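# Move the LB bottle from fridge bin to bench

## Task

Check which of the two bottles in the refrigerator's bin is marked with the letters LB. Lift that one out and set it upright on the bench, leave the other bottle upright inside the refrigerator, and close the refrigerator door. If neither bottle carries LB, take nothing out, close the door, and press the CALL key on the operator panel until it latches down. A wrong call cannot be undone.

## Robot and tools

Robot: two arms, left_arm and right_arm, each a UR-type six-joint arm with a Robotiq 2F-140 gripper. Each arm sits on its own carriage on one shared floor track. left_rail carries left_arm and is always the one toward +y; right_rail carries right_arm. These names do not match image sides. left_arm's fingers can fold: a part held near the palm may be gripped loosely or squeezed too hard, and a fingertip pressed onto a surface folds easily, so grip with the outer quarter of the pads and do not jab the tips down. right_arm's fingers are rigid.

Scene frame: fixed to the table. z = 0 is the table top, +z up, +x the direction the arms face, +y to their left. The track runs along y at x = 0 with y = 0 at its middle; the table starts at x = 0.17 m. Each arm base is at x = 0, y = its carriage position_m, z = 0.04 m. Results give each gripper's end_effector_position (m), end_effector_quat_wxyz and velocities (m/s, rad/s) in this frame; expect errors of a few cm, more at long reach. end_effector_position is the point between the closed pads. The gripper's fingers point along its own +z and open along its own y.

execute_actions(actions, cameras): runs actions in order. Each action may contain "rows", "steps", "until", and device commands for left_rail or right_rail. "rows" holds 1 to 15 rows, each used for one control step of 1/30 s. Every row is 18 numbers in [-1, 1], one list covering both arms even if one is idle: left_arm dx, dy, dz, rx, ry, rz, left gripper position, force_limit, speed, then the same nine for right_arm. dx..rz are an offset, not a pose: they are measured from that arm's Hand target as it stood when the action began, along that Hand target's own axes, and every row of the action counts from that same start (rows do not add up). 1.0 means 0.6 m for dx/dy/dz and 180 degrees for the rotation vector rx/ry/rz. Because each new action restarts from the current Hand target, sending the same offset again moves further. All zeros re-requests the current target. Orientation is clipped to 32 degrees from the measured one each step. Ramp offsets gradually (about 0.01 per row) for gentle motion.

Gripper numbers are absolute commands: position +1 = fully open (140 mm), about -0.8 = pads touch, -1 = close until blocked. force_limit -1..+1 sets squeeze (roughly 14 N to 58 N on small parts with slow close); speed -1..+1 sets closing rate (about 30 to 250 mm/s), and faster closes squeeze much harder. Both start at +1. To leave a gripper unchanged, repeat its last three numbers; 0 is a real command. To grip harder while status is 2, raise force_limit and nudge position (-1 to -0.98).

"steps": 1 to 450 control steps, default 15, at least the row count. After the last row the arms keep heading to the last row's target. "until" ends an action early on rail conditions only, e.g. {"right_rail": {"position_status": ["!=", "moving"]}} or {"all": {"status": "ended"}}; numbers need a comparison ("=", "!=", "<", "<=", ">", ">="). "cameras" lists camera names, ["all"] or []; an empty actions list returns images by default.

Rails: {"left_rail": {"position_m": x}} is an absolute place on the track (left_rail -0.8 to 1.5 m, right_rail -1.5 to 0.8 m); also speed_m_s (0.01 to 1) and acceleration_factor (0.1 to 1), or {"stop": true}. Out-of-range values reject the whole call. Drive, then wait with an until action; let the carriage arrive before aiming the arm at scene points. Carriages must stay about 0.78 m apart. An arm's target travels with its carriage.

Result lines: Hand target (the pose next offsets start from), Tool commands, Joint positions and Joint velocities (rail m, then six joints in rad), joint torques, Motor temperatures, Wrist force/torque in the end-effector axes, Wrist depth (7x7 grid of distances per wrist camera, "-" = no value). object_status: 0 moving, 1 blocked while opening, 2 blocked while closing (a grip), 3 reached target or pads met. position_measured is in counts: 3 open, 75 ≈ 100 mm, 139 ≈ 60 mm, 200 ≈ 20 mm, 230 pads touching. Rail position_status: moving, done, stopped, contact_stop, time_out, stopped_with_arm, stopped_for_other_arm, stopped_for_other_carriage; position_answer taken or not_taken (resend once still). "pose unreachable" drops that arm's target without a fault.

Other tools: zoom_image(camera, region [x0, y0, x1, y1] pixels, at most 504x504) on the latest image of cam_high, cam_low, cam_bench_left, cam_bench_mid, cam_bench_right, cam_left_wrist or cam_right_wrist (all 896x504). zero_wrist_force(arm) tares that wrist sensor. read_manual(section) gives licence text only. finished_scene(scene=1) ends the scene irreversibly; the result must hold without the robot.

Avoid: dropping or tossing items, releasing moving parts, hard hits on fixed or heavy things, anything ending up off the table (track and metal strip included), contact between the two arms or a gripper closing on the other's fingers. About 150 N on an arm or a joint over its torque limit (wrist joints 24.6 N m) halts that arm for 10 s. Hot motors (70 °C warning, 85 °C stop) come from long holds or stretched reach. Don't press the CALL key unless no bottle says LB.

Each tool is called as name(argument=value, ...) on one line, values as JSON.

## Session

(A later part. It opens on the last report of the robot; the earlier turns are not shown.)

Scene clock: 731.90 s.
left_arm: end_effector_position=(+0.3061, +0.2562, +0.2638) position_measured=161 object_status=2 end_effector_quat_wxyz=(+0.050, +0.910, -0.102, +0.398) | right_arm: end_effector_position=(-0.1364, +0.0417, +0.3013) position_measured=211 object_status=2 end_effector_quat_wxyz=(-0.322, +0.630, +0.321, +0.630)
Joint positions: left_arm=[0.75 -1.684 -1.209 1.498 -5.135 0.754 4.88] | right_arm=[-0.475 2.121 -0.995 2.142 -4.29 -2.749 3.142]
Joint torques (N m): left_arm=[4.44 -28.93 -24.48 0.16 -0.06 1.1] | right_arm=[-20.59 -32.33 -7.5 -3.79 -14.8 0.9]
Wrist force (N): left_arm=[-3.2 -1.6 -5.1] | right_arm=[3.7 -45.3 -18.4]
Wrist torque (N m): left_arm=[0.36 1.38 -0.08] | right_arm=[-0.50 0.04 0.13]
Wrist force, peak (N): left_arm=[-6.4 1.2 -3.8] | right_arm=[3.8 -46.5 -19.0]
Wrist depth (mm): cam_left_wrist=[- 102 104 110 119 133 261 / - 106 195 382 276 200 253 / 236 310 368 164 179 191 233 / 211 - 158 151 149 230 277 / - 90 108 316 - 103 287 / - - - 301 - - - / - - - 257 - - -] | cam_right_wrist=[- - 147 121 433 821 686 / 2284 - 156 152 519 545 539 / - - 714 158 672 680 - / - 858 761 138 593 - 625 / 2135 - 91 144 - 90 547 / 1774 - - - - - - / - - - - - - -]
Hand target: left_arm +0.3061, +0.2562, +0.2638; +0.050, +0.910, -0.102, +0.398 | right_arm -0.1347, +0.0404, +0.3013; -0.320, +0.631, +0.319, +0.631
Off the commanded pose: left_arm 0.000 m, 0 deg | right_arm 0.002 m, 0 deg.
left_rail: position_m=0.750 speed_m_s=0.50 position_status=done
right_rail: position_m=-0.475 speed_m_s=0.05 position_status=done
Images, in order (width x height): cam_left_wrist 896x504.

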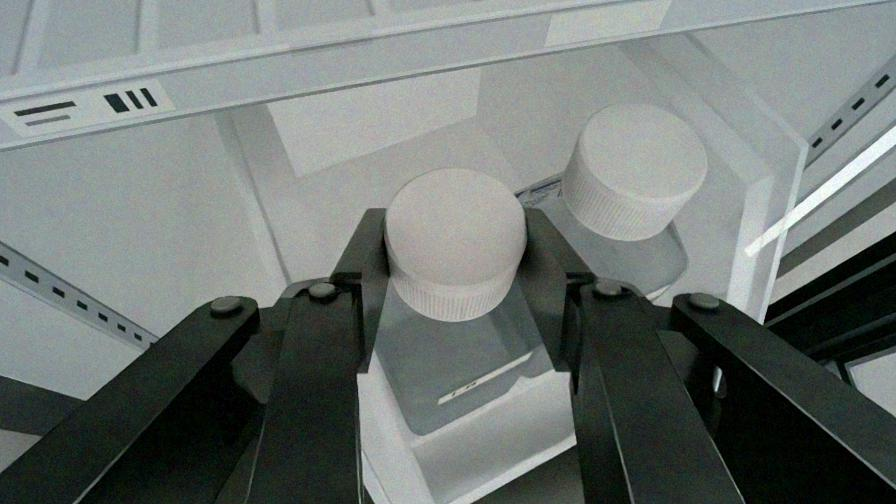

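execute_actions(actions=[{"rows":[[0.003,0.001,-0.005,0,0,0,-1,0,-1,0,0,0,0,0,0,-1,0,-1],[0.006,0.002,-0.012,0,0,0,-1,0,-1,0,0,0,0,0,0,-1,0,-1],[0.01,0.003,-0.021,0,0,0,-1,0,-1,0,0,0,0,0,0,-1,0,-1],[0.015,0.004,-0.03,0,0,0,-1,0,-1,0,0,0,0,0,0,-1,0,-1],[0.021,0.005,-0.04,0,0,0,-1,0,-1,0,0,0,0,0,0,-1,0,-1],[0.027,0.006,-0.051,0,0,0,-1,0,-1,0,0,0,0,0,0,-1,0,-1],[0.033,0.007,-0.062,0,0,0,-1,0,-1,0,0,0,0,0,0,-1,0,-1],[0.039,0.008,-0.073,0,0,0,-1,0,-1,0,0,0,0,0,0,-1,0,-1],[0.045,0.009,-0.083,0,0,0,-1,0,-1,0,0,0,0,0,0,-1,0,-1],[0.05,0.01,-0.093,0,0,0,-1,0,-1,0,0,0,0,0,0,-1,0,-1],[0.056,0.01,-0.102,0,0,0,-1,0,-1,0,0,0,0,0,0,-1,0,-1],[0.061,0.0107,-0.109,0,0,0,-1,0,-1,0,0,0,0,0,0,-1,0,-1],[0.064,0.0107,-0.114,0,0,0,-1,0,-1,0,0,0,0,0,0,-1,0,-1]],"steps":30}], cameras=["cam_left_wrist","cam_right_wrist"])

Scene clock: 741.90 s.
left_arm: end_effector_position=(+0.2813, +0.2561, +0.3385) position_measured=161 object_status=2 end_effector_quat_wxyz=(+0.050, +0.910, -0.102, +0.398) | right_arm: end_effector_position=(-0.1364, +0.0417, +0.3013) position_measured=211 object_status=2 end_effector_quat_wxyz=(-0.322, +0.630, +0.321, +0.630)
Joint positions: left_arm=[0.75 -1.742 -1.25 1.376 -4.91 0.748 4.795] | right_arm=[-0.475 2.121 -0.995 2.142 -4.29 -2.749 3.142]
Joint torques (N m): left_arm=[-9.44 -29.24 -28.46 5.65 -0.5 -1.18] | right_arm=[-23.13 -33.92 2.13 -4.93 -14.84 0.89]
Wrist force (N): left_arm=[-8.3 2.2 2.7] | right_arm=[4.8 -46.5 -19.2]
Wrist torque (N m): left_arm=[0.04 1.34 -0.14] | right_arm=[-0.51 0.09 0.13]
Wrist force, peak (N): left_arm=[-10.1 0.5 3.8] | right_arm=[5.1 -46.7 -19.2]
Wrist depth (mm): cam_left_wrist=[207 210 212 215 218 222 221 / 187 189 192 194 200 208 233 / 172 175 181 164 257 339 - / 197 430 256 152 241 335 294 / 214 91 108 168 - - 320 / - - - 333 - - - / - - - 290 - - -] | cam_right_wrist=[- - 147 121 492 454 - / 2387 - 155 153 682 601 526 / - 2432 727 158 759 - - / - 813 750 137 - 518 663 / 1903 - - 145 - 92 552 / 1824 - - - - - - / - - - - - - -]
Hand target: left_arm +0.2813, +0.2561, +0.3384; +0.050, +0.910, -0.102, +0.398 | right_arm -0.1347, +0.0404, +0.3013; -0.320, +0.631, +0.319, +0.631
Off the commanded pose: left_arm 0.000 m, 0 deg | right_arm 0.002 m, 0 deg.
left_rail: position_m=0.750 speed_m_s=0.50 position_status=done
right_rail: position_m=-0.475 speed_m_s=0.05 position_status=done
Images, in order (width x height): cam_left_wrist 896x504, cam_right_wrist 896x504.

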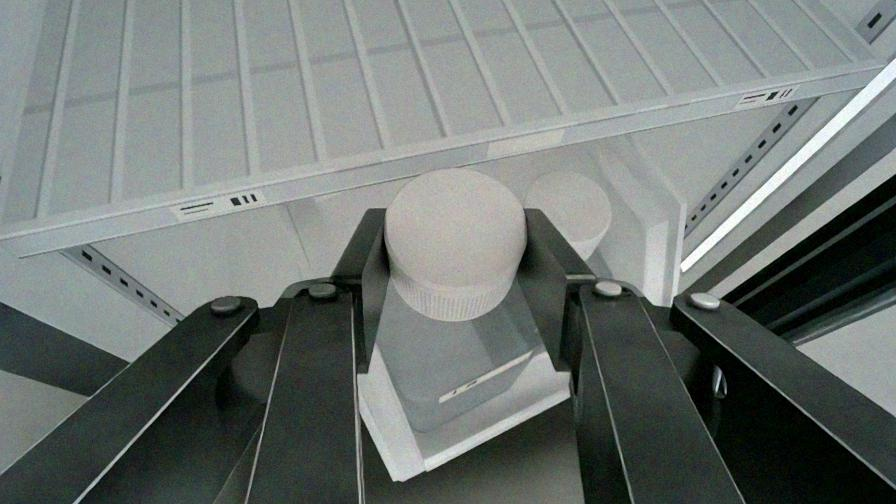

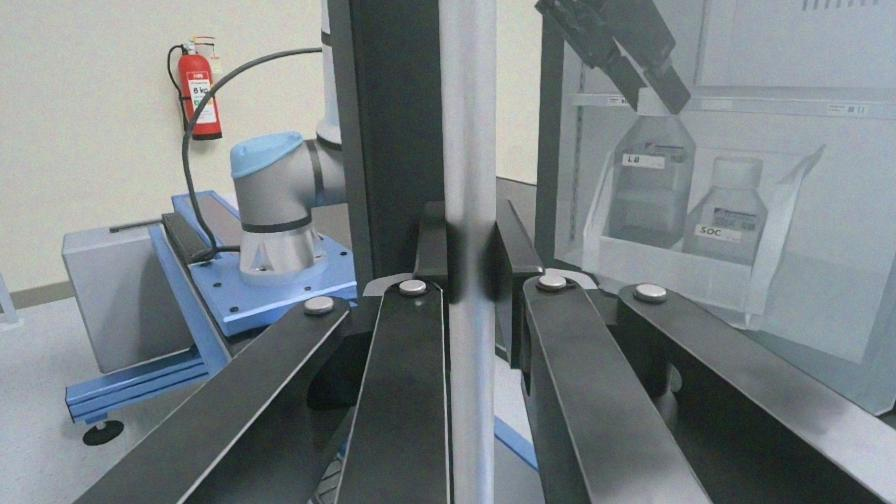

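execute_actions(actions=[{"rows":[[0.01,0,-0.01,0,0,0,-1,0,-1,0,0,0,0,0,0,-1,0,-1],[0.02,0,-0.02,0,0,0,-1,0,-1,0,0,0,0,0,0,-1,0,-1],[0.02,0,-0.028,0,0,0,-1,0,-1,0,0,0,0,0,0,-1,0,-1],[0.015,-0.001,-0.036,0,0,0,-1,0,-1,0,0,0,0,0,0,-1,0,-1],[0.008,-0.002,-0.046,0,0,0,-1,0,-1,0,0,0,0,0,0,-1,0,-1],[0,-0.004,-0.056,0,0,0,-1,0,-1,0,0,0,0,0,0,-1,0,-1],[-0.01,-0.006,-0.067,0,0,0,-1,0,-1,0,0,0,0,0,0,-1,0,-1],[-0.02,-0.008,-0.078,0,0,0,-1,0,-1,0,0,0,0,0,0,-1,0,-1],[-0.03,-0.01,-0.089,0,0,0,-1,0,-1,0,0,0,0,0,0,-1,0,-1],[-0.04,-0.012,-0.1,0,0,0,-1,0,-1,0,0,0,0,0,0,-1,0,-1],[-0.05,-0.014,-0.11,0,0,0,-1,0,-1,0,0,0,0,0,0,-1,0,-1],[-0.06,-0.016,-0.12,0,0,0,-1,0,-1,0,0,0,0,0,0,-1,0,-1],[-0.07,-0.017,-0.13,0,0,0,-1,0,-1,0,0,0,0,0,0,-1,0,-1],[-0.08,-0.018,-0.139,0,0,0,-1,0,-1,0,0,0,0,0,0,-1,0,-1],[-0.09,-0.019,-0.148,0,0,0,-1,0,-1,0,0,0,0,0,0,-1,0,-1]],"steps":15},{"rows":[[-0.01,-0.001,-0.009,0,0,0,-1,0,-1,0,0,0,0,0,0,-1,0,-1],[-0.02,-0.002,-0.019,0,0,0,-1,0,-1,0,0,0,0,0,0,-1,0,-1],[-0.03,-0.004,-0.03,0,0,0,-1,0,-1,0,0,0,0,0,0,-1,0,-1],[-0.04,-0.006,-0.041,0,0,0,-1,0,-1,0,0,0,0,0,0,-1,0,-1],[-0.05,-0.008,-0.052,0,0,0,-1,0,-1,0,0,0,0,0,0,-1,0,-1],[-0.06,-0.009,-0.063,0,0,0,-1,0,-1,0,0,0,0,0,0,-1,0,-1],[-0.07,-0.011,-0.074,0,0,0,-1,0,-1,0,0,0,0,0,0,-1,0,-1],[-0.078,-0.012,-0.083,0,0,0,-1,0,-1,0,0,0,0,0,0,-1,0,-1],[-0.084,-0.013,-0.09,0,0,0,-1,0,-1,0,0,0,0,0,0,-1,0,-1],[-0.088,-0.014,-0.094,0,0,0,-1,0,-1,0,0,0,0,0,0,-1,0,-1]],"steps":30}], cameras=["cam_left_wrist","cam_right_wrist"])

Scene clock: 759.03 s.
left_arm: end_effector_position=(+0.1113, +0.3161, +0.3583) position_measured=161 object_status=2 end_effector_quat_wxyz=(+0.050, +0.910, -0.102, +0.398) | right_arm: end_effector_position=(-0.1364, +0.0417, +0.3013) position_measured=211 object_status=2 end_effector_quat_wxyz=(-0.322, +0.630, +0.321, +0.630)
Joint positions: left_arm=[0.75 -2.198 -1.375 1.601 -4.548 0.824 4.154] | right_arm=[-0.475 2.121 -0.995 2.142 -4.29 -2.749 3.142]
Joint torques (N m): left_arm=[-9.68 -32.95 -15.12 5.92 -0.18 -1.11] | right_arm=[-25.61 -36.68 3.74 -4.77 -14.73 0.46]
Wrist force (N): left_arm=[-9.0 0.3 1.6] | right_arm=[4.9 -46.0 -18.9]
Wrist torque (N m): left_arm=[0.17 1.23 -0.05] | right_arm=[-0.51 0.05 0.13]
Wrist force, peak (N): left_arm=[-10.8 2.6 4.6] | right_arm=[4.4 -46.9 -18.8]
Wrist depth (mm): cam_left_wrist=[- - 610 526 343 434 338 / - - 563 537 426 468 - / - 595 507 158 - 511 629 / - 544 - 152 137 551 - / - 91 108 - - 103 542 / - - - - - - - / - - - 461 - - -] | cam_right_wrist=[- - 164 121 - - - / 1960 - 159 152 630 584 551 / 2525 2525 725 160 630 - - / - 784 757 138 - - 668 / 1799 - 95 144 - 91 549 / 1799 - - - - - - / - - - - - - -]
Hand target: left_arm +0.1113, +0.3161, +0.3583; +0.050, +0.910, -0.102, +0.398 | right_arm -0.1347, +0.0404, +0.3013; -0.320, +0.631, +0.319, +0.631
Off the commanded pose: left_arm 0.000 m, 0 deg | right_arm 0.002 m, 0 deg.
left_rail: position_m=0.750 speed_m_s=0.50 position_status=done
right_rail: position_m=-0.475 speed_m_s=0.05 position_status=done
Images, in order (width x height): cam_left_wrist 896x504, cam_right_wrist 896x504.

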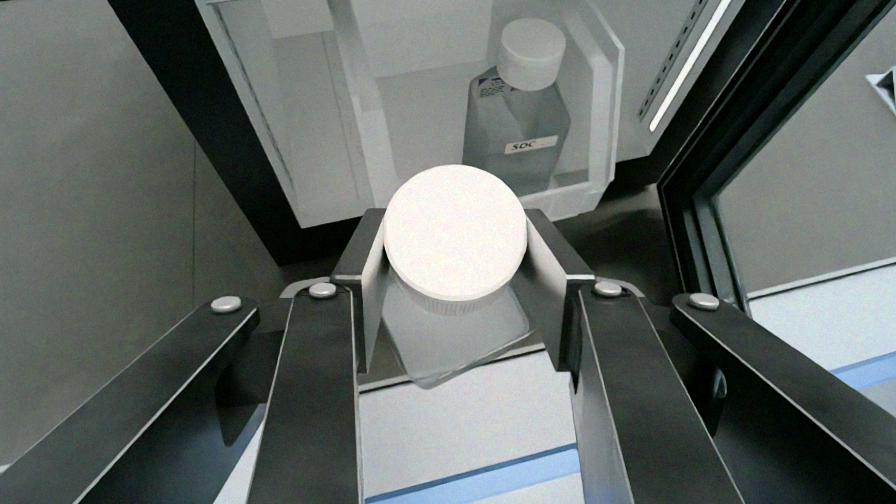

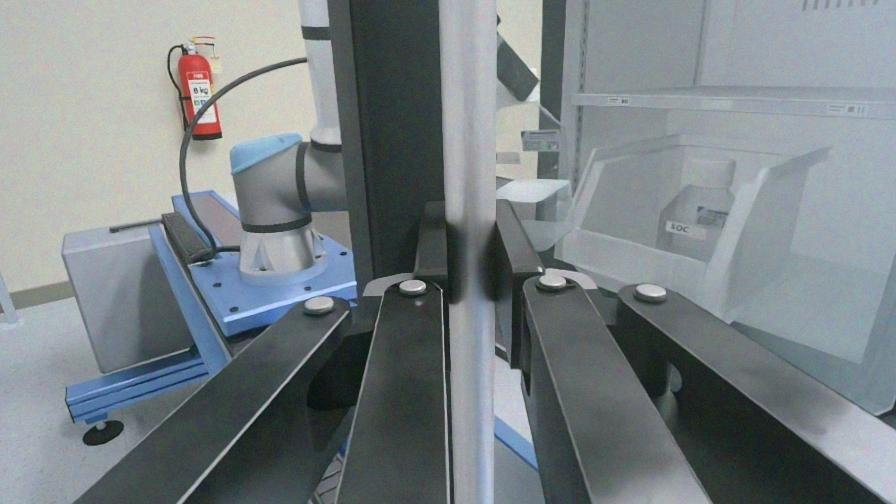

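execute_actions(actions=[{"left_rail":{"position_m":1.35,"speed_m_s":0.4,"acceleration_factor":0.5},"steps":150,"until":{"left_rail":{"position_status":["!=","moving"]}}},{"rows":[[0.002,-0.002,0.008,0,0,0,-1,0,-1,0,0,0,0,0,0,-1,0,-1],[0.004,-0.004,0.02,0,0,0,-1,0,-1,0,0,0,0,0,0,-1,0,-1],[0.008,-0.008,0.036,0,0,0,-1,0,-1,0,0,0,0,0,0,-1,0,-1],[0.011,-0.011,0.053,0,0,0,-1,0,-1,0,0,0,0,0,0,-1,0,-1],[0.014,-0.014,0.07,0,0,0,-1,0,-1,0,0,0,0,0,0,-1,0,-1],[0.018,-0.018,0.087,0,0,0,-1,0,-1,0,0,0,0,0,0,-1,0,-1],[0.021,-0.021,0.104,0,0,0,-1,0,-1,0,0,0,0,0,0,-1,0,-1],[0.025,-0.025,0.121,0,0,0,-1,0,-1,0,0,0,0,0,0,-1,0,-1],[0.028,-0.028,0.138,0,0,0,-1,0,-1,0,0,0,0,0,0,-1,0,-1],[0.032,-0.032,0.155,0,0,0,-1,0,-1,0,0,0,0,0,0,-1,0,-1],[0.035,-0.035,0.172,0,0,0,-1,0,-1,0,0,0,0,0,0,-1,0,-1],[0.039,-0.039,0.189,0,0,0,-1,0,-1,0,0,0,0,0,0,-1,0,-1],[0.042,-0.042,0.206,0,0,0,-1,0,-1,0,0,0,0,0,0,-1,0,-1],[0.046,-0.046,0.223,0,0,0,-1,0,-1,0,0,0,0,0,0,-1,0,-1],[0.049,-0.049,0.24,0,0,0,-1,0,-1,0,0,0,0,0,0,-1,0,-1]],"steps":15},{"rows":[[0.003,-0.003,0.017,0,0,0,-1,0,-1,0,0,0,0,0,0,-1,0,-1],[0.007,-0.007,0.034,0,0,0,-1,0,-1,0,0,0,0,0,0,-1,0,-1],[0.011,-0.011,0.051,0,0,0,-1,0,-1,0,0,0,0,0,0,-1,0,-1],[0.014,-0.014,0.068,0,0,0,-1,0,-1,0,0,0,0,0,0,-1,0,-1],[0.018,-0.018,0.086,0,0,0,-1,0,-1,0,0,0,0,0,0,-1,0,-1],[0.022,-0.022,0.104,0,0,0,-1,0,-1,0,0,0,0,0,0,-1,0,-1],[0.025,-0.025,0.122,0,0,0,-1,0,-1,0,0,0,0,0,0,-1,0,-1],[0.029,-0.029,0.14,0,0,0,-1,0,-1,0,0,0,0,0,0,-1,0,-1],[0.033,-0.033,0.158,0,0,0,-1,0,-1,0,0,0,0,0,0,-1,0,-1],[0.036,-0.037,0.176,0,0,0,-1,0,-1,0,0,0,0,0,0,-1,0,-1],[0.04,-0.041,0.194,0,0,0,-1,0,-1,0,0,0,0,0,0,-1,0,-1],[0.044,-0.045,0.212,0,0,0,-1,0,-1,0,0,0,0,0,0,-1,0,-1],[0.048,-0.049,0.229,0,0,0,-1,0,-1,0,0,0,0,0,0,-1,0,-1],[0.051,-0.052,0.244,0,0,0,-1,0,-1,0,0,0,0,0,0,-1,0,-1],[0.054,-0.055,0.256,0,0,0,-1,0,-1,0,0,0,0,0,0,-1,0,-1]],"steps":35}], cameras=["cam_left_wrist","cam_bench_left"])

Scene clock: 784.47 s.
left_arm: end_effector_position=(+0.3788, +0.9164, +0.2011) position_measured=161 object_status=2 end_effector_quat_wxyz=(+0.050, +0.910, -0.102, +0.398) | right_arm: end_effector_position=(-0.1364, +0.0417, +0.3013) position_measured=211 object_status=2 end_effector_quat_wxyz=(-0.322, +0.630, +0.321, +0.630)
Joint positions: left_arm=[1.35 -1.51 -1.265 1.7 -5.456 0.792 5.123] | right_arm=[-0.475 2.121 -0.995 2.142 -4.29 -2.749 3.142]
Joint torques (N m): left_arm=[8.2 -27.3 -26.24 0.14 -0.11 1.39] | right_arm=[-29.34 -38.9 3.65 -4.91 -14.71 -0.03]
Wrist force (N): left_arm=[-9.1 0.5 1.8] | right_arm=[4.7 -45.9 -18.8]
Wrist torque (N m): left_arm=[0.21 1.27 -0.18] | right_arm=[-0.48 0.09 0.12]
Wrist force, peak (N): left_arm=[-9.7 1.2 -0.8] | right_arm=[4.8 -46.3 -19.0]
Wrist depth (mm): cam_left_wrist=[- 480 492 - - - 442 / - - 442 428 455 447 - / - - - 161 - 417 417 / 370 - - 152 167 - - / - 89 108 - - - - / - - - - - - - / - - - - - - -] | cam_right_wrist=[2188 2477 169 121 - - - / - 1251 159 151 670 594 546 / 2245 1205 - 153 667 - 657 / 1611 1132 207 139 - 534 628 / 2101 - - 145 - 482 551 / 1774 - - - - - - / - - - - - - -]
Hand target: left_arm +0.3788, +0.9164, +0.2011; +0.050, +0.910, -0.102, +0.398 | right_arm -0.1347, +0.0404, +0.3013; -0.320, +0.631, +0.319, +0.631
Off the commanded pose: left_arm 0.000 m, 0 deg | right_arm 0.002 m, 0 deg.
left_rail: position_m=1.350 speed_m_s=0.40 position_status=done
right_rail: position_m=-0.475 speed_m_s=0.05 position_status=done
Images, in order (width x height): cam_bench_left 896x504, cam_left_wrist 896x504.

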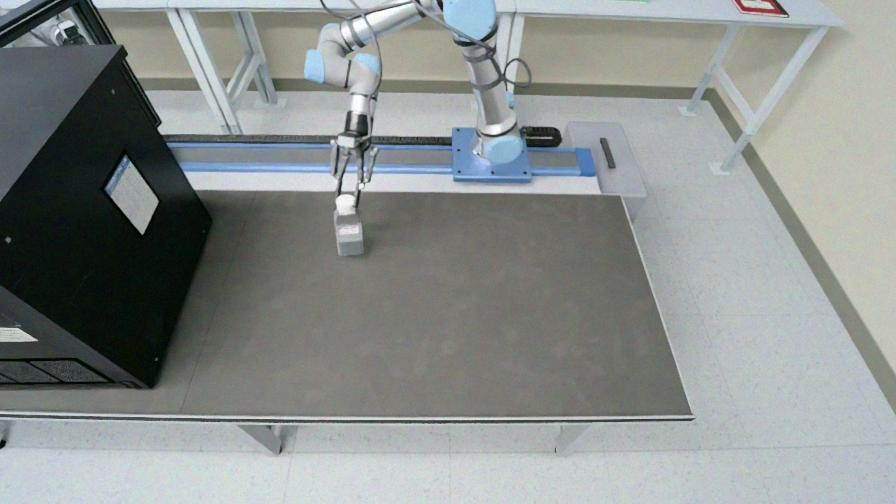

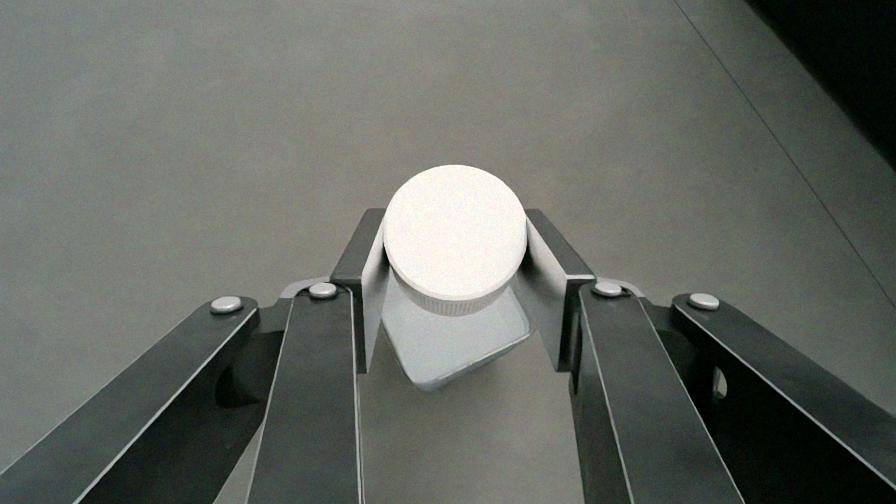

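execute_actions(actions=[{"rows":[[-0.006,0,0.006,0,0,0,-1,0,-1,0,0,0,0,0,0,-1,0,-1],[-0.013,0,0.012,0,0,0,-1,0,-1,0,0,0,0,0,0,-1,0,-1],[-0.021,0,0.019,0,0,0,-1,0,-1,0,0,0,0,0,0,-1,0,-1],[-0.029,0,0.027,0,0,0,-1,0,-1,0,0,0,0,0,0,-1,0,-1],[-0.036,0,0.034,0,0,0,-1,0,-1,0,0,0,0,0,0,-1,0,-1],[-0.043,0,0.0395,0,0,0,-1,0,-1,0,0,0,0,0,0,-1,0,-1]],"steps":25}])

execute_actions(actions=[{"rows":[[-0.005,0,0.0045,0,0,0,-1,0,-1,0,0,0,0,0,0,-1,0,-1]],"steps":12}])

execute_actions(actions=[{"rows":[[-0.004,0,0.0036,0,0,0,-1,0,-1,0,0,0,0,0,0,-1,0,-1]],"steps":12}])

execute_actions(actions=[{"rows":[[-0.004,0,0.0036,0,0,0,-1,0,-1,0,0,0,0,0,0,-1,0,-1]],"steps":12}], cameras=["cam_bench_left","cam_left_wrist"])

Scene clock: 794.17 s.
left_arm: end_effector_position=(+0.3795, +0.9164, +0.1669) position_measured=161 object_status=2 end_effector_quat_wxyz=(+0.050, +0.910, -0.102, +0.400) | right_arm: end_effector_position=(-0.1364, +0.0417, +0.3013) position_measured=211 object_status=2 end_effector_quat_wxyz=(-0.322, +0.630, +0.321, +0.630)
Joint positions: left_arm=[1.35 -1.51 -1.226 1.747 -5.541 0.788 5.123] | right_arm=[-0.475 2.121 -0.995 2.142 -4.29 -2.749 3.142]
Joint torques (N m): left_arm=[10.2 -0.29 5.44 1.86 12.89 0.46] | right_arm=[-31.5 -38.36 4.38 -4.74 -14.74 -0.28]
Wrist force (N): left_arm=[48.0 11.3 -37.5] | right_arm=[4.9 -46.1 -18.7]
Wrist torque (N m): left_arm=[-0.17 1.40 -0.61] | right_arm=[-0.52 0.06 0.13]
Wrist force, peak (N): left_arm=[65.3 23.2 -51.5] | right_arm=[5.0 -46.3 -18.6]
Wrist depth (mm): cam_left_wrist=[- - - 453 481 - - / - 379 397 415 - - 413 / - - 371 145 - - - / - 333 - 138 139 - - / - 90 108 - 117 - - / - - - - - - - / - - - - - - -] | cam_right_wrist=[- - 164 121 - - 714 / 2454 1233 160 151 693 576 549 / - 1183 - 154 644 - - / - - 864 139 - 554 653 / - - - 146 - 92 549 / 1774 - - - - - - / - - - - - - -]
Hand target: left_arm +0.3787, +0.9160, +0.1661; +0.050, +0.910, -0.102, +0.398 | right_arm -0.1347, +0.0404, +0.3013; -0.320, +0.631, +0.319, +0.631
Off the commanded pose: left_arm 0.001 m, 0 deg | right_arm 0.002 m, 0 deg.
left_rail: position_m=1.350 speed_m_s=0.40 position_status=done
right_rail: position_m=-0.475 speed_m_s=0.05 position_status=done

Scene clock: 794.77 s.
left_arm: end_effector_position=(+0.3819, +0.9173, +0.1653) position_measured=161 object_status=2 end_effector_quat_wxyz=(+0.048, +0.908, -0.100, +0.404) | right_arm: end_effector_position=(-0.1364, +0.0417, +0.3013) position_measured=211 object_status=2 end_effector_quat_wxyz=(-0.322, +0.630, +0.321, +0.630)
Joint positions: left_arm=[1.35 -1.511 -1.221 1.752 -5.55 0.777 5.122] | right_arm=[-0.475 2.121 -0.995 2.142 -4.29 -2.749 3.142]
Joint torques (N m): left_arm=[-5.09 10.32 21.83 4.65 12.6 0.12] | right_arm=[-31.6 -38.5 4.01 -4.84 -14.67 -0.22]
Wrist force (N): left_arm=[63.8 19.4 -48.7] | right_arm=[4.8 -46.0 -18.6]
Wrist torque (N m): left_arm=[-0.73 1.49 -1.33] | right_arm=[-0.49 0.08 0.13]
Wrist force, peak (N): left_arm=[64.6 19.5 -50.3] | right_arm=[4.8 -46.2 -18.6]
Wrist depth (mm): cam_left_wrist=[- - 462 470 471 - - / - - - - - - - / - - 369 145 372 - - / - - 337 138 166 - - / - 90 108 315 121 - - / - - - - - - - / - - - - - - -] | cam_right_wrist=[- - 160 121 - - - / - 2525 156 151 684 577 553 / - 1227 - 154 - 572 637 / - - 887 139 551 504 661 / 2284 1518 91 145 - 90 547 / 1774 - - - - - - / - - - - - - -]
Hand target: left_arm +0.3786, +0.9160, +0.1620; +0.050, +0.910, -0.102, +0.398 | right_arm -0.1347, +0.0404, +0.3013; -0.320, +0.631, +0.319, +0.631
Off the commanded pose: left_arm 0.005 m, 1 deg | right_arm 0.002 m, 0 deg.
left_rail: position_m=1.350 speed_m_s=0.40 position_status=done
right_rail: position_m=-0.475 speed_m_s=0.05 position_status=done

Scene clock: 795.37 s.
left_arm: end_effector_position=(+0.3842, +0.9182, +0.1646) position_measured=161 object_status=2 end_effector_quat_wxyz=(+0.047, +0.906, -0.099, +0.410) | right_arm: end_effector_position=(-0.1364, +0.0417, +0.3013) position_measured=211 object_status=2 end_effector_quat_wxyz=(-0.322, +0.630, +0.321, +0.630)
Joint positions: left_arm=[1.35 -1.511 -1.217 1.756 -5.558 0.765 5.122] | right_arm=[-0.475 2.121 -0.995 2.142 -4.29 -2.749 3.142]
Joint torques (N m): left_arm=[-7.98 9.31 20.37 3.63 12.81 -0.26] | right_arm=[-31.71 -38.93 3.94 -4.89 -14.76 -0.27]
Wrist force (N): left_arm=[62.4 16.7 -44.9] | right_arm=[4.6 -45.8 -18.6]
Wrist torque (N m): left_arm=[-0.61 1.48 -1.20] | right_arm=[-0.44 0.12 0.13]
Wrist force, peak (N): left_arm=[66.0 19.4 -50.6] | right_arm=[4.7 -46.0 -19.0]
Wrist depth (mm): cam_left_wrist=[- 445 448 469 - - - / 410 - - 152 - - 429 / - - - 146 359 378 361 / - - - 139 140 - - / - 90 108 319 121 - 314 / - - - - - - - / - - - - - - -] | cam_right_wrist=[- 1099 157 121 660 - - / 2020 1152 156 153 680 602 541 / 2525 1227 - 151 657 - 653 / 2304 - 203 137 582 - 665 / 2101 - - 144 - - 547 / 1799 - - - - - - / - - - - - - -]
Hand target: left_arm +0.3786, +0.9160, +0.1588; +0.050, +0.910, -0.102, +0.398 | right_arm -0.1347, +0.0404, +0.3013; -0.320, +0.631, +0.319, +0.631
Off the commanded pose: left_arm 0.008 m, 2 deg | right_arm 0.002 m, 0 deg.
left_rail: position_m=1.350 speed_m_s=0.40 position_status=done
right_rail: position_m=-0.475 speed_m_s=0.05 position_status=done

Scene clock: 795.97 s.
left_arm: end_effector_position=(+0.3866, +0.9191, +0.1639) position_measured=161 object_status=2 end_effector_quat_wxyz=(+0.045, +0.904, -0.098, +0.415) | right_arm: end_effector_position=(-0.1364, +0.0417, +0.3013) position_measured=211 object_status=2 end_effector_quat_wxyz=(-0.322, +0.630, +0.321, +0.630)
Joint positions: left_arm=[1.35 -1.511 -1.213 1.759 -5.566 0.753 5.122] | right_arm=[-0.475 2.121 -0.995 2.142 -4.29 -2.749 3.142]
Joint torques (N m): left_arm=[-7.39 9.6 19.85 3.75 12.89 0.22] | right_arm=[-32.12 -39.35 3.63 -4.82 -14.66 -0.35]
Wrist force (N): left_arm=[62.3 15.3 -45.1] | right_arm=[4.7 -45.8 -18.8]
Wrist torque (N m): left_arm=[-0.96 1.43 -1.65] | right_arm=[-0.45 0.08 0.13]
Wrist force, peak (N): left_arm=[64.5 16.9 -47.0] | right_arm=[4.5 -46.3 -18.9]
Wrist depth (mm): cam_left_wrist=[447 - 442 - - 467 479 / - - 404 - - 455 449 / - - - 147 - 381 - / - 335 331 141 139 346 339 / - 91 108 311 121 - - / - - - - - - - / - - - 265 - - -] | cam_right_wrist=[- - 164 121 - - 700 / - 1103 160 129 721 564 552 / - 1194 - 151 - - - / - 1034 204 139 - - 634 / 2345 - - 144 - 90 526 / 1728 - - - - - - / - - - - - - -]
Hand target: left_arm +0.3785, +0.9160, +0.1556; +0.050, +0.910, -0.102, +0.398 | right_arm -0.1347, +0.0404, +0.3013; -0.320, +0.631, +0.319, +0.631
Off the commanded pose: left_arm 0.012 m, 2 deg | right_arm 0.002 m, 0 deg.
left_rail: position_m=1.350 speed_m_s=0.40 position_status=done
right_rail: position_m=-0.475 speed_m_s=0.05 position_status=done
Images, in order (width x height): cam_bench_left 896x504, cam_left_wrist 896x504.

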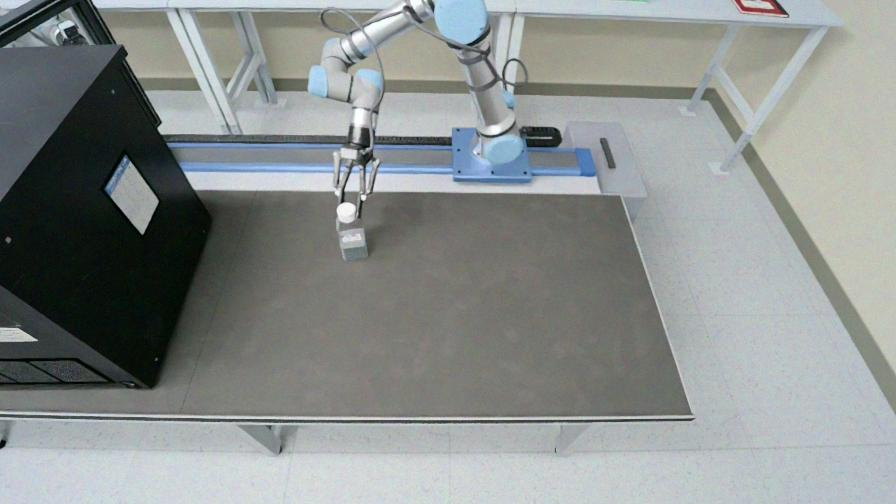

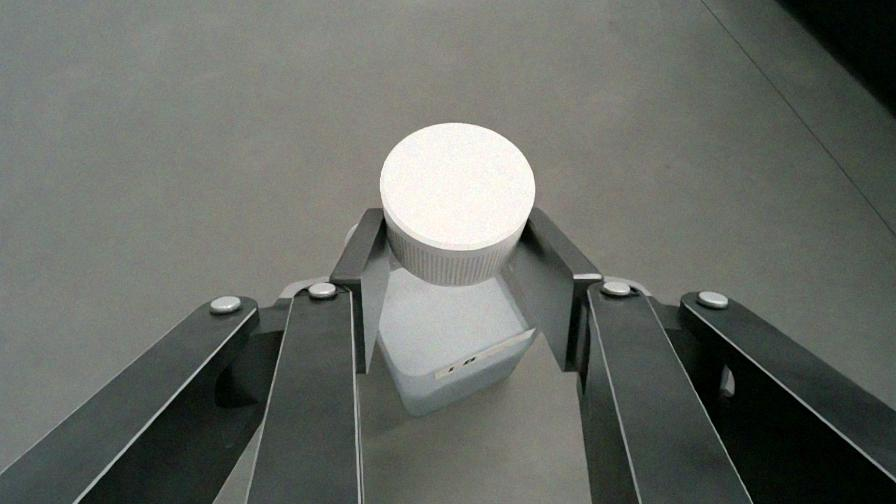

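execute_actions(actions=[{"rows":[[0.008,-0.002,-0.004,0,0,0,-1,0,-1,0,0,0,0,0,0,-1,0,-1],[0.0155,-0.004,-0.008,0,0,0,-1,0,-1,0,0,0,0,0,0,-1,0,-1]],"steps":20}], cameras=["cam_left_wrist"])

zoom_image(camera="cam_left_wrist", region=[340, 100, 580, 430])

Scene clock: 802.00 s.
left_arm: end_effector_position=(+0.3818, +0.9178, +0.1657) position_measured=161 object_status=2 end_effector_quat_wxyz=(+0.050, +0.910, -0.102, +0.398) | right_arm: end_effector_position=(-0.1364, +0.0417, +0.3013) position_measured=211 object_status=2 end_effector_quat_wxyz=(-0.322, +0.630, +0.321, +0.630)
Joint positions: left_arm=[1.35 -1.502 -1.228 1.748 -5.549 0.795 5.134] | right_arm=[-0.475 2.121 -0.995 2.142 -4.29 -2.749 3.142]
Joint torques (N m): left_arm=[3.95 -21.57 -15.07 1.35 11.57 1.56] | right_arm=[-32.72 -38.82 3.87 -4.71 -14.73 -0.57]
Wrist force (N): left_arm=[29.9 -6.8 -24.9] | right_arm=[4.9 -46.0 -18.7]
Wrist torque (N m): left_arm=[0.69 1.57 0.13] | right_arm=[-0.49 0.06 0.13]
Wrist force, peak (N): left_arm=[62.9 15.4 -45.2] | right_arm=[4.9 -46.3 -18.6]
Wrist depth (mm): cam_left_wrist=[- - - 431 - - 468 / - - - 393 - - - / - - - 145 - - 376 / - - - 138 137 - - / - 90 108 - - - - / - - - - - - - / - - - 268 - - -] | cam_right_wrist=[- 842 168 121 - - - / - 1333 159 151 679 582 541 / - 1281 181 158 680 - 622 / - - 847 139 757 - 637 / 2052 1554 - 144 - 91 548 / - - - - - - - / - - - - - - -]
Hand target: left_arm +0.3818, +0.9178, +0.1657; +0.050, +0.910, -0.102, +0.398 | right_arm -0.1347, +0.0404, +0.3013; -0.320, +0.631, +0.319, +0.631
Off the commanded pose: left_arm 0.000 m, 0 deg | right_arm 0.002 m, 0 deg.
left_rail: position_m=1.350 speed_m_s=0.40 position_status=done
right_rail: position_m=-0.475 speed_m_s=0.05 position_status=done
Images, in order (width x height): cam_left_wrist 896x504.

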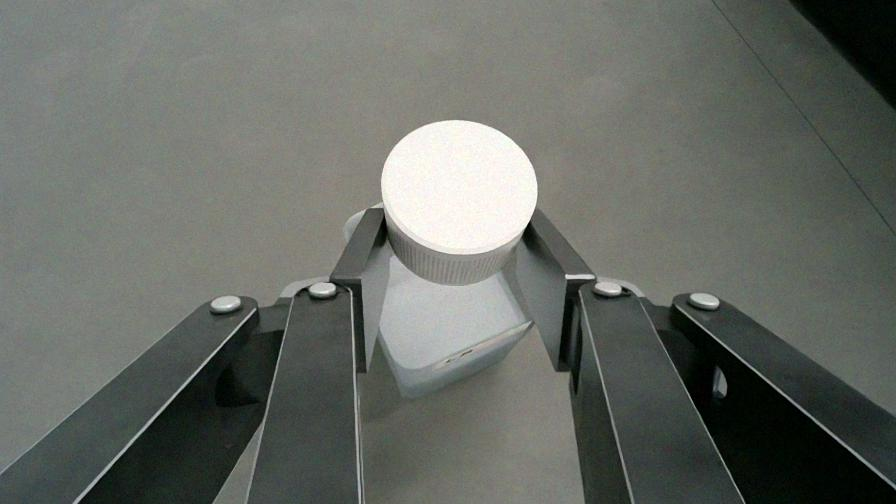

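Scaled by 1.527.

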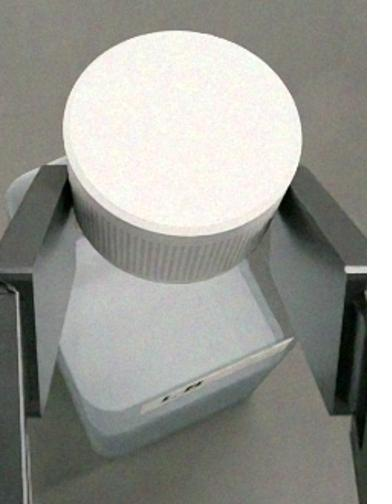

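execute_actions(actions=[{"rows":[[0.0037,0,-0.0034,0,0,0,-1,0,-1,0,0,0,0,0,0,-1,0,-1]],"steps":15}], cameras=["cam_left_wrist","cam_bench_left"])

zoom_image(camera="cam_bench_left", region=[290, 140, 420, 290])

Scene clock: 809.27 s.
left_arm: end_effector_position=(+0.3818, +0.9178, +0.1687) position_measured=161 object_status=2 end_effector_quat_wxyz=(+0.050, +0.910, -0.102, +0.398) | right_arm: end_effector_position=(-0.1364, +0.0417, +0.3013) position_measured=211 object_status=2 end_effector_quat_wxyz=(-0.322, +0.630, +0.321, +0.630)
Joint positions: left_arm=[1.35 -1.502 -1.231 1.745 -5.541 0.795 5.134] | right_arm=[-0.475 2.121 -0.995 2.142 -4.29 -2.749 3.142]
Joint torques (N m): left_arm=[4.26 -38.58 -25.15 4.37 -4.7 1.06] | right_arm=[-32.23 -38.44 4.02 -4.61 -14.74 -0.62]
Wrist force (N): left_arm=[-4.6 0.7 1.7] | right_arm=[4.7 -45.8 -18.6]
Wrist torque (N m): left_arm=[0.25 0.37 -0.18] | right_arm=[-0.45 0.09 0.13]
Wrist force, peak (N): left_arm=[29.6 -6.9 -24.6] | right_arm=[4.8 -46.3 -18.8]
Wrist depth (mm): cam_left_wrist=[- 419 - - - - - / - - - - - 411 - / 357 - - 146 - - 375 / - - - 138 136 341 - / - 90 108 309 - - - / - - - - - - - / - - - - - - -] | cam_right_wrist=[- 2264 164 121 - 766 - / - 2951 155 151 - 566 521 / - 1194 1294 154 652 - - / - - 205 139 652 - 618 / 2052 - 91 145 - - 548 / 1762 - - - - - - / - - - - - - -]
Hand target: left_arm +0.3818, +0.9178, +0.1687; +0.050, +0.910, -0.102, +0.398 | right_arm -0.1347, +0.0404, +0.3013; -0.320, +0.631, +0.319, +0.631
Off the commanded pose: left_arm 0.000 m, 0 deg | right_arm 0.002 m, 0 deg.
left_rail: position_m=1.350 speed_m_s=0.40 position_status=done
right_rail: position_m=-0.475 speed_m_s=0.05 position_status=done
Images, in order (width x height): cam_bench_left 896x504, cam_left_wrist 896x504.

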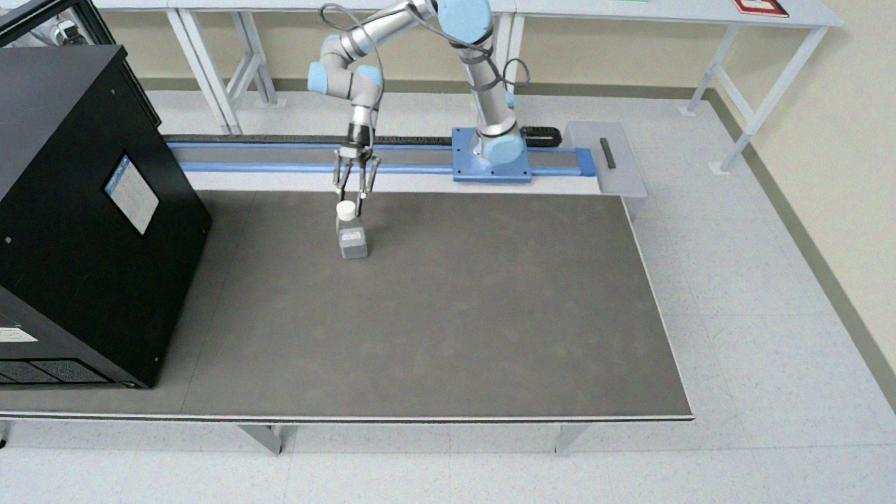

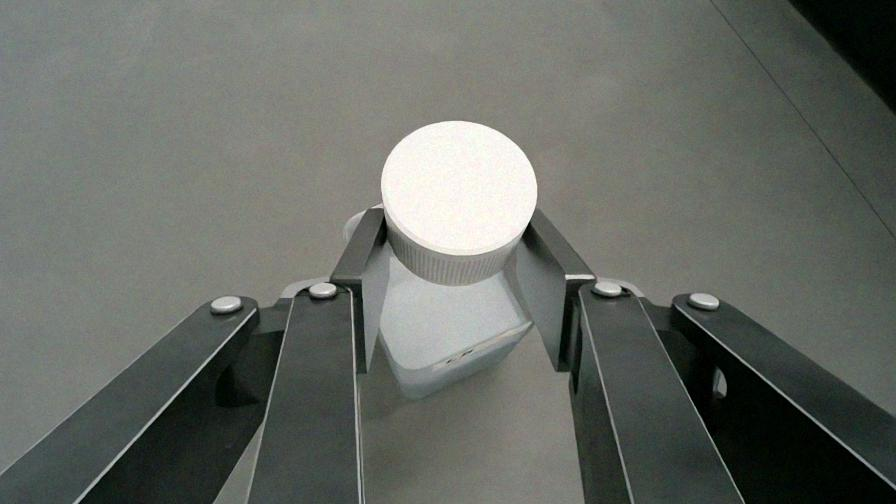

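Scaled by 3.360.

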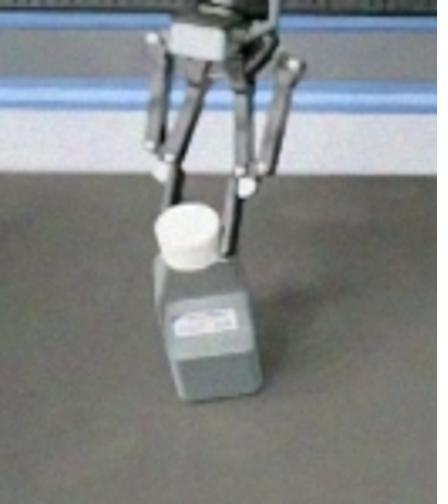

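execute_actions(actions=[{"rows":[[0,0,0,0,0,0,-0.1,0,-1,0,0,0,0,0,0,-1,0,-1]],"steps":45}], cameras=["cam_left_wrist","cam_bench_left"])

zoom_image(camera="cam_bench_left", region=[290, 140, 420, 290])

Scene clock: 815.97 s.
left_arm: end_effector_position=(+0.3818, +0.9178, +0.1687) position_measured=141 object_status=3 end_effector_quat_wxyz=(+0.050, +0.910, -0.102, +0.398) | right_arm: end_effector_position=(-0.1364, +0.0417, +0.3013) position_measured=211 object_status=2 end_effector_quat_wxyz=(-0.322, +0.630, +0.321, +0.630)
Joint positions: left_arm=[1.35 -1.502 -1.231 1.744 -5.541 0.795 5.134] | right_arm=[-0.475 2.121 -0.995 2.142 -4.29 -2.749 3.142]
Joint torques (N m): left_arm=[5.16 -26.38 -15.19 -0.1 0.61 -1.32] | right_arm=[-31.65 -39.39 3.78 -4.49 -14.67 -0.87]
Wrist force (N): left_arm=[-1.8 0.9 -1.0] | right_arm=[4.6 -45.9 -18.5]
Wrist torque (N m): left_arm=[0.28 0.48 -0.18] | right_arm=[-0.46 0.11 0.13]
Wrist force, peak (N): left_arm=[-5.1 0.8 1.7] | right_arm=[4.7 -46.3 -18.8]
Wrist depth (mm): cam_left_wrist=[- - - - - - 454 / - - - 161 408 - - / - - 366 150 - - - / - - - 156 138 - - / - 90 - 314 - - - / - - - - - - - / - - - - - - -] | cam_right_wrist=[- - 169 121 - - - / - 1210 160 151 - 559 513 / - 1205 - 153 - - - / 1563 - 847 139 - 493 652 / 1975 - - 145 - 485 551 / 1786 - - - - - - / - - - - - - -]
Hand target: left_arm +0.3818, +0.9178, +0.1687; +0.050, +0.910, -0.102, +0.398 | right_arm -0.1347, +0.0404, +0.3013; -0.320, +0.631, +0.319, +0.631
Off the commanded pose: left_arm 0.000 m, 0 deg | right_arm 0.002 m, 0 deg.
left_rail: position_m=1.350 speed_m_s=0.40 position_status=done
right_rail: position_m=-0.475 speed_m_s=0.05 position_status=done
Images, in order (width x height): cam_bench_left 896x504, cam_left_wrist 896x504.

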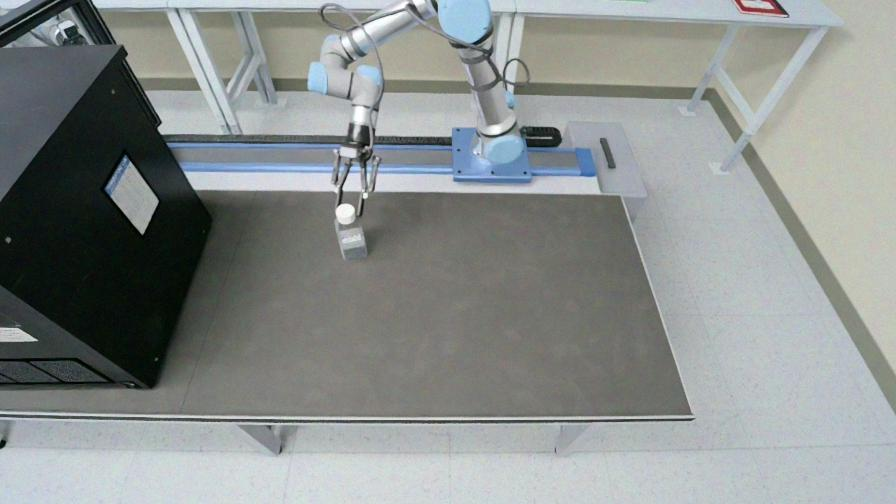

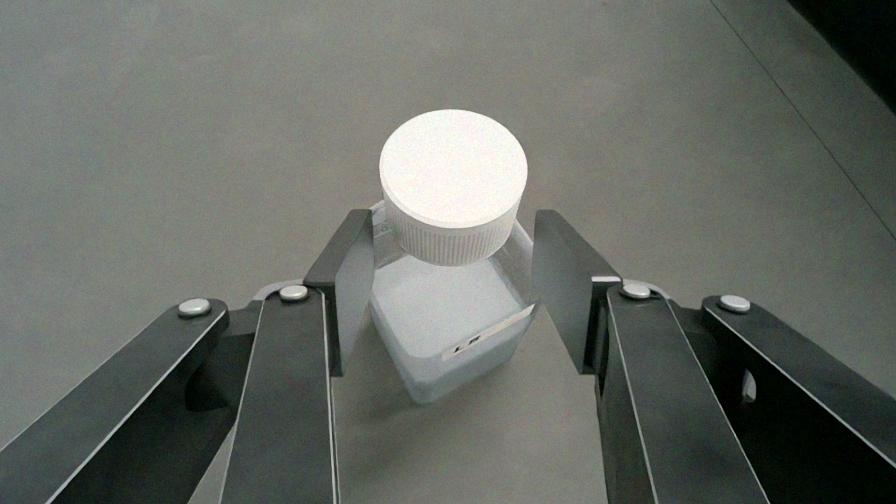

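Scaled by 3.360.

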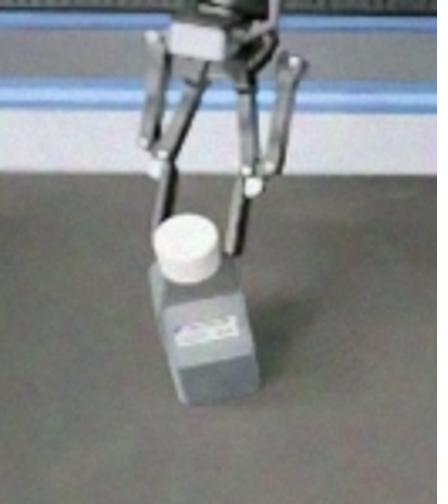

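execute_actions(actions=[{"rows":[[0,0,-0.02,0,0,0,-0.1,0,-1,0,0,0,0,0,0,-1,0,-1],[0,0,-0.05,0,0,0,-0.1,0,-1,0,0,0,0,0,0,-1,0,-1],[0,0,-0.09,0,0,0,-0.1,0,-1,0,0,0,0,0,0,-1,0,-1],[0,0,-0.133,0,0,0,-0.1,0,-1,0,0,0,0,0,0,-1,0,-1]],"steps":30},{"rows":[[-0.05,0.04,-0.14,0,0,0,-0.1,0,-1,0,0,0,0,0,0,-1,0,-1],[-0.13,0.093,-0.328,0,0,0,-1,0,0,0,0,0,0,0,0,-1,0,-1]],"steps":45},{"left_rail":{"position_m":0.75},"steps":150,"until":{"left_rail":{"position_status":["!=","moving"]}}},{"steps":15},{"rows":[[-0.06,0.03,0.1,0,0.1,0.003,-1,0,0,0,0,0,0,0,0,-1,0,-1],[-0.157,0.063,0.212,-0.009,0.237,0.007,-1,0,0,0,0,0,0,0,0,-1,0,-1]],"steps":60}], cameras=["cam_left_wrist","cam_right_wrist","cam_bench_left"])

Scene clock: 839.70 s.
left_arm: end_effector_position=(+0.1399, +0.2775, +0.1445) position_measured=233 object_status=3 end_effector_quat_wxyz=(+0.092, +0.701, -0.092, +0.701) | right_arm: end_effector_position=(-0.1364, +0.0417, +0.3013) position_measured=211 object_status=2 end_effector_quat_wxyz=(-0.322, +0.630, +0.321, +0.630)
Joint positions: left_arm=[0.75 -2.28 -0.578 2.03 -4.596 0.448 3.143] | right_arm=[-0.475 2.121 -0.995 2.142 -4.29 -2.749 3.142]
Joint torques (N m): left_arm=[9.56 -32.24 -9.05 2.82 2.43 -1.26] | right_arm=[-32.49 -38.87 3.9 -4.06 -14.74 -1.44]
Wrist force (N): left_arm=[-2.6 1.6 -1.7] | right_arm=[4.5 -46.0 -18.8]
Wrist torque (N m): left_arm=[0.54 0.63 -0.14] | right_arm=[-0.49 0.12 0.13]
Wrist force, peak (N): left_arm=[13.8 -3.4 -7.6] | right_arm=[4.9 -46.3 -18.9]
Wrist depth (mm): cam_left_wrist=[238 370 236 285 311 364 303 / - 417 460 391 317 378 - / 258 407 227 244 272 402 876 / - 346 - 134 290 364 - / 361 294 92 88 94 346 275 / 328 - - - - - - / - - - - - - -] | cam_right_wrist=[343 344 169 121 - 757 716 / 364 421 327 151 686 582 556 / 388 433 710 137 682 665 - / 387 738 755 136 580 582 633 / 410 384 95 144 - - 549 / 1673 - - - - - - / - - - - - - -]
Hand target: left_arm +0.1399, +0.2775, +0.1445; +0.092, +0.701, -0.092, +0.701 | right_arm -0.1347, +0.0404, +0.3013; -0.320, +0.631, +0.319, +0.631
Off the commanded pose: left_arm 0.000 m, 0 deg | right_arm 0.002 m, 0 deg.
left_rail: position_m=0.750 speed_m_s=0.40 position_status=done
right_rail: position_m=-0.475 speed_m_s=0.05 position_status=done
Images, in order (width x height): cam_bench_left 896x504, cam_left_wrist 896x504, cam_right_wrist 896x504.

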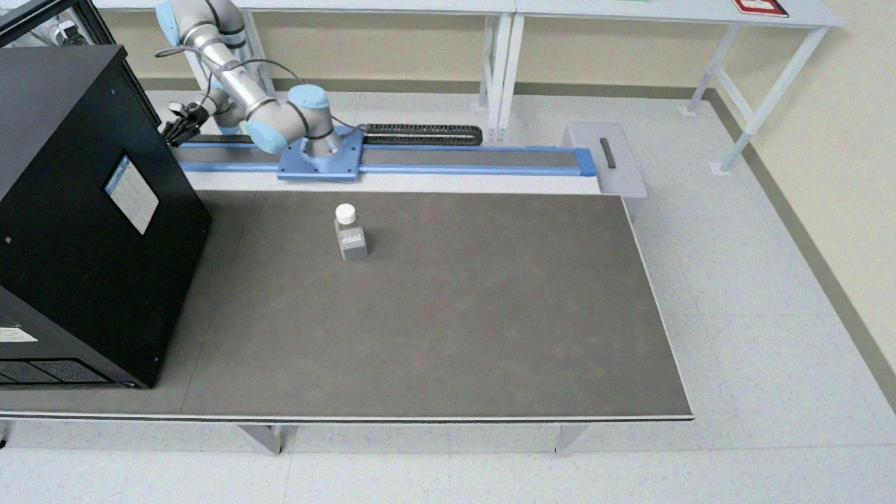

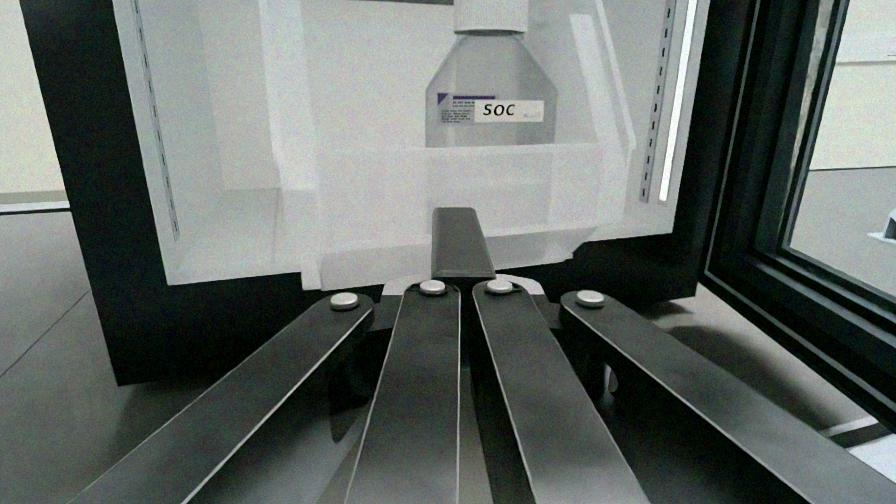

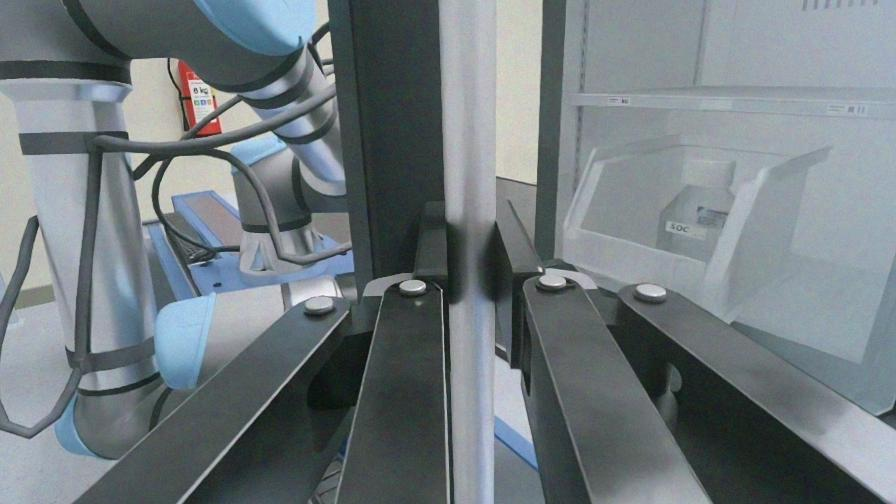

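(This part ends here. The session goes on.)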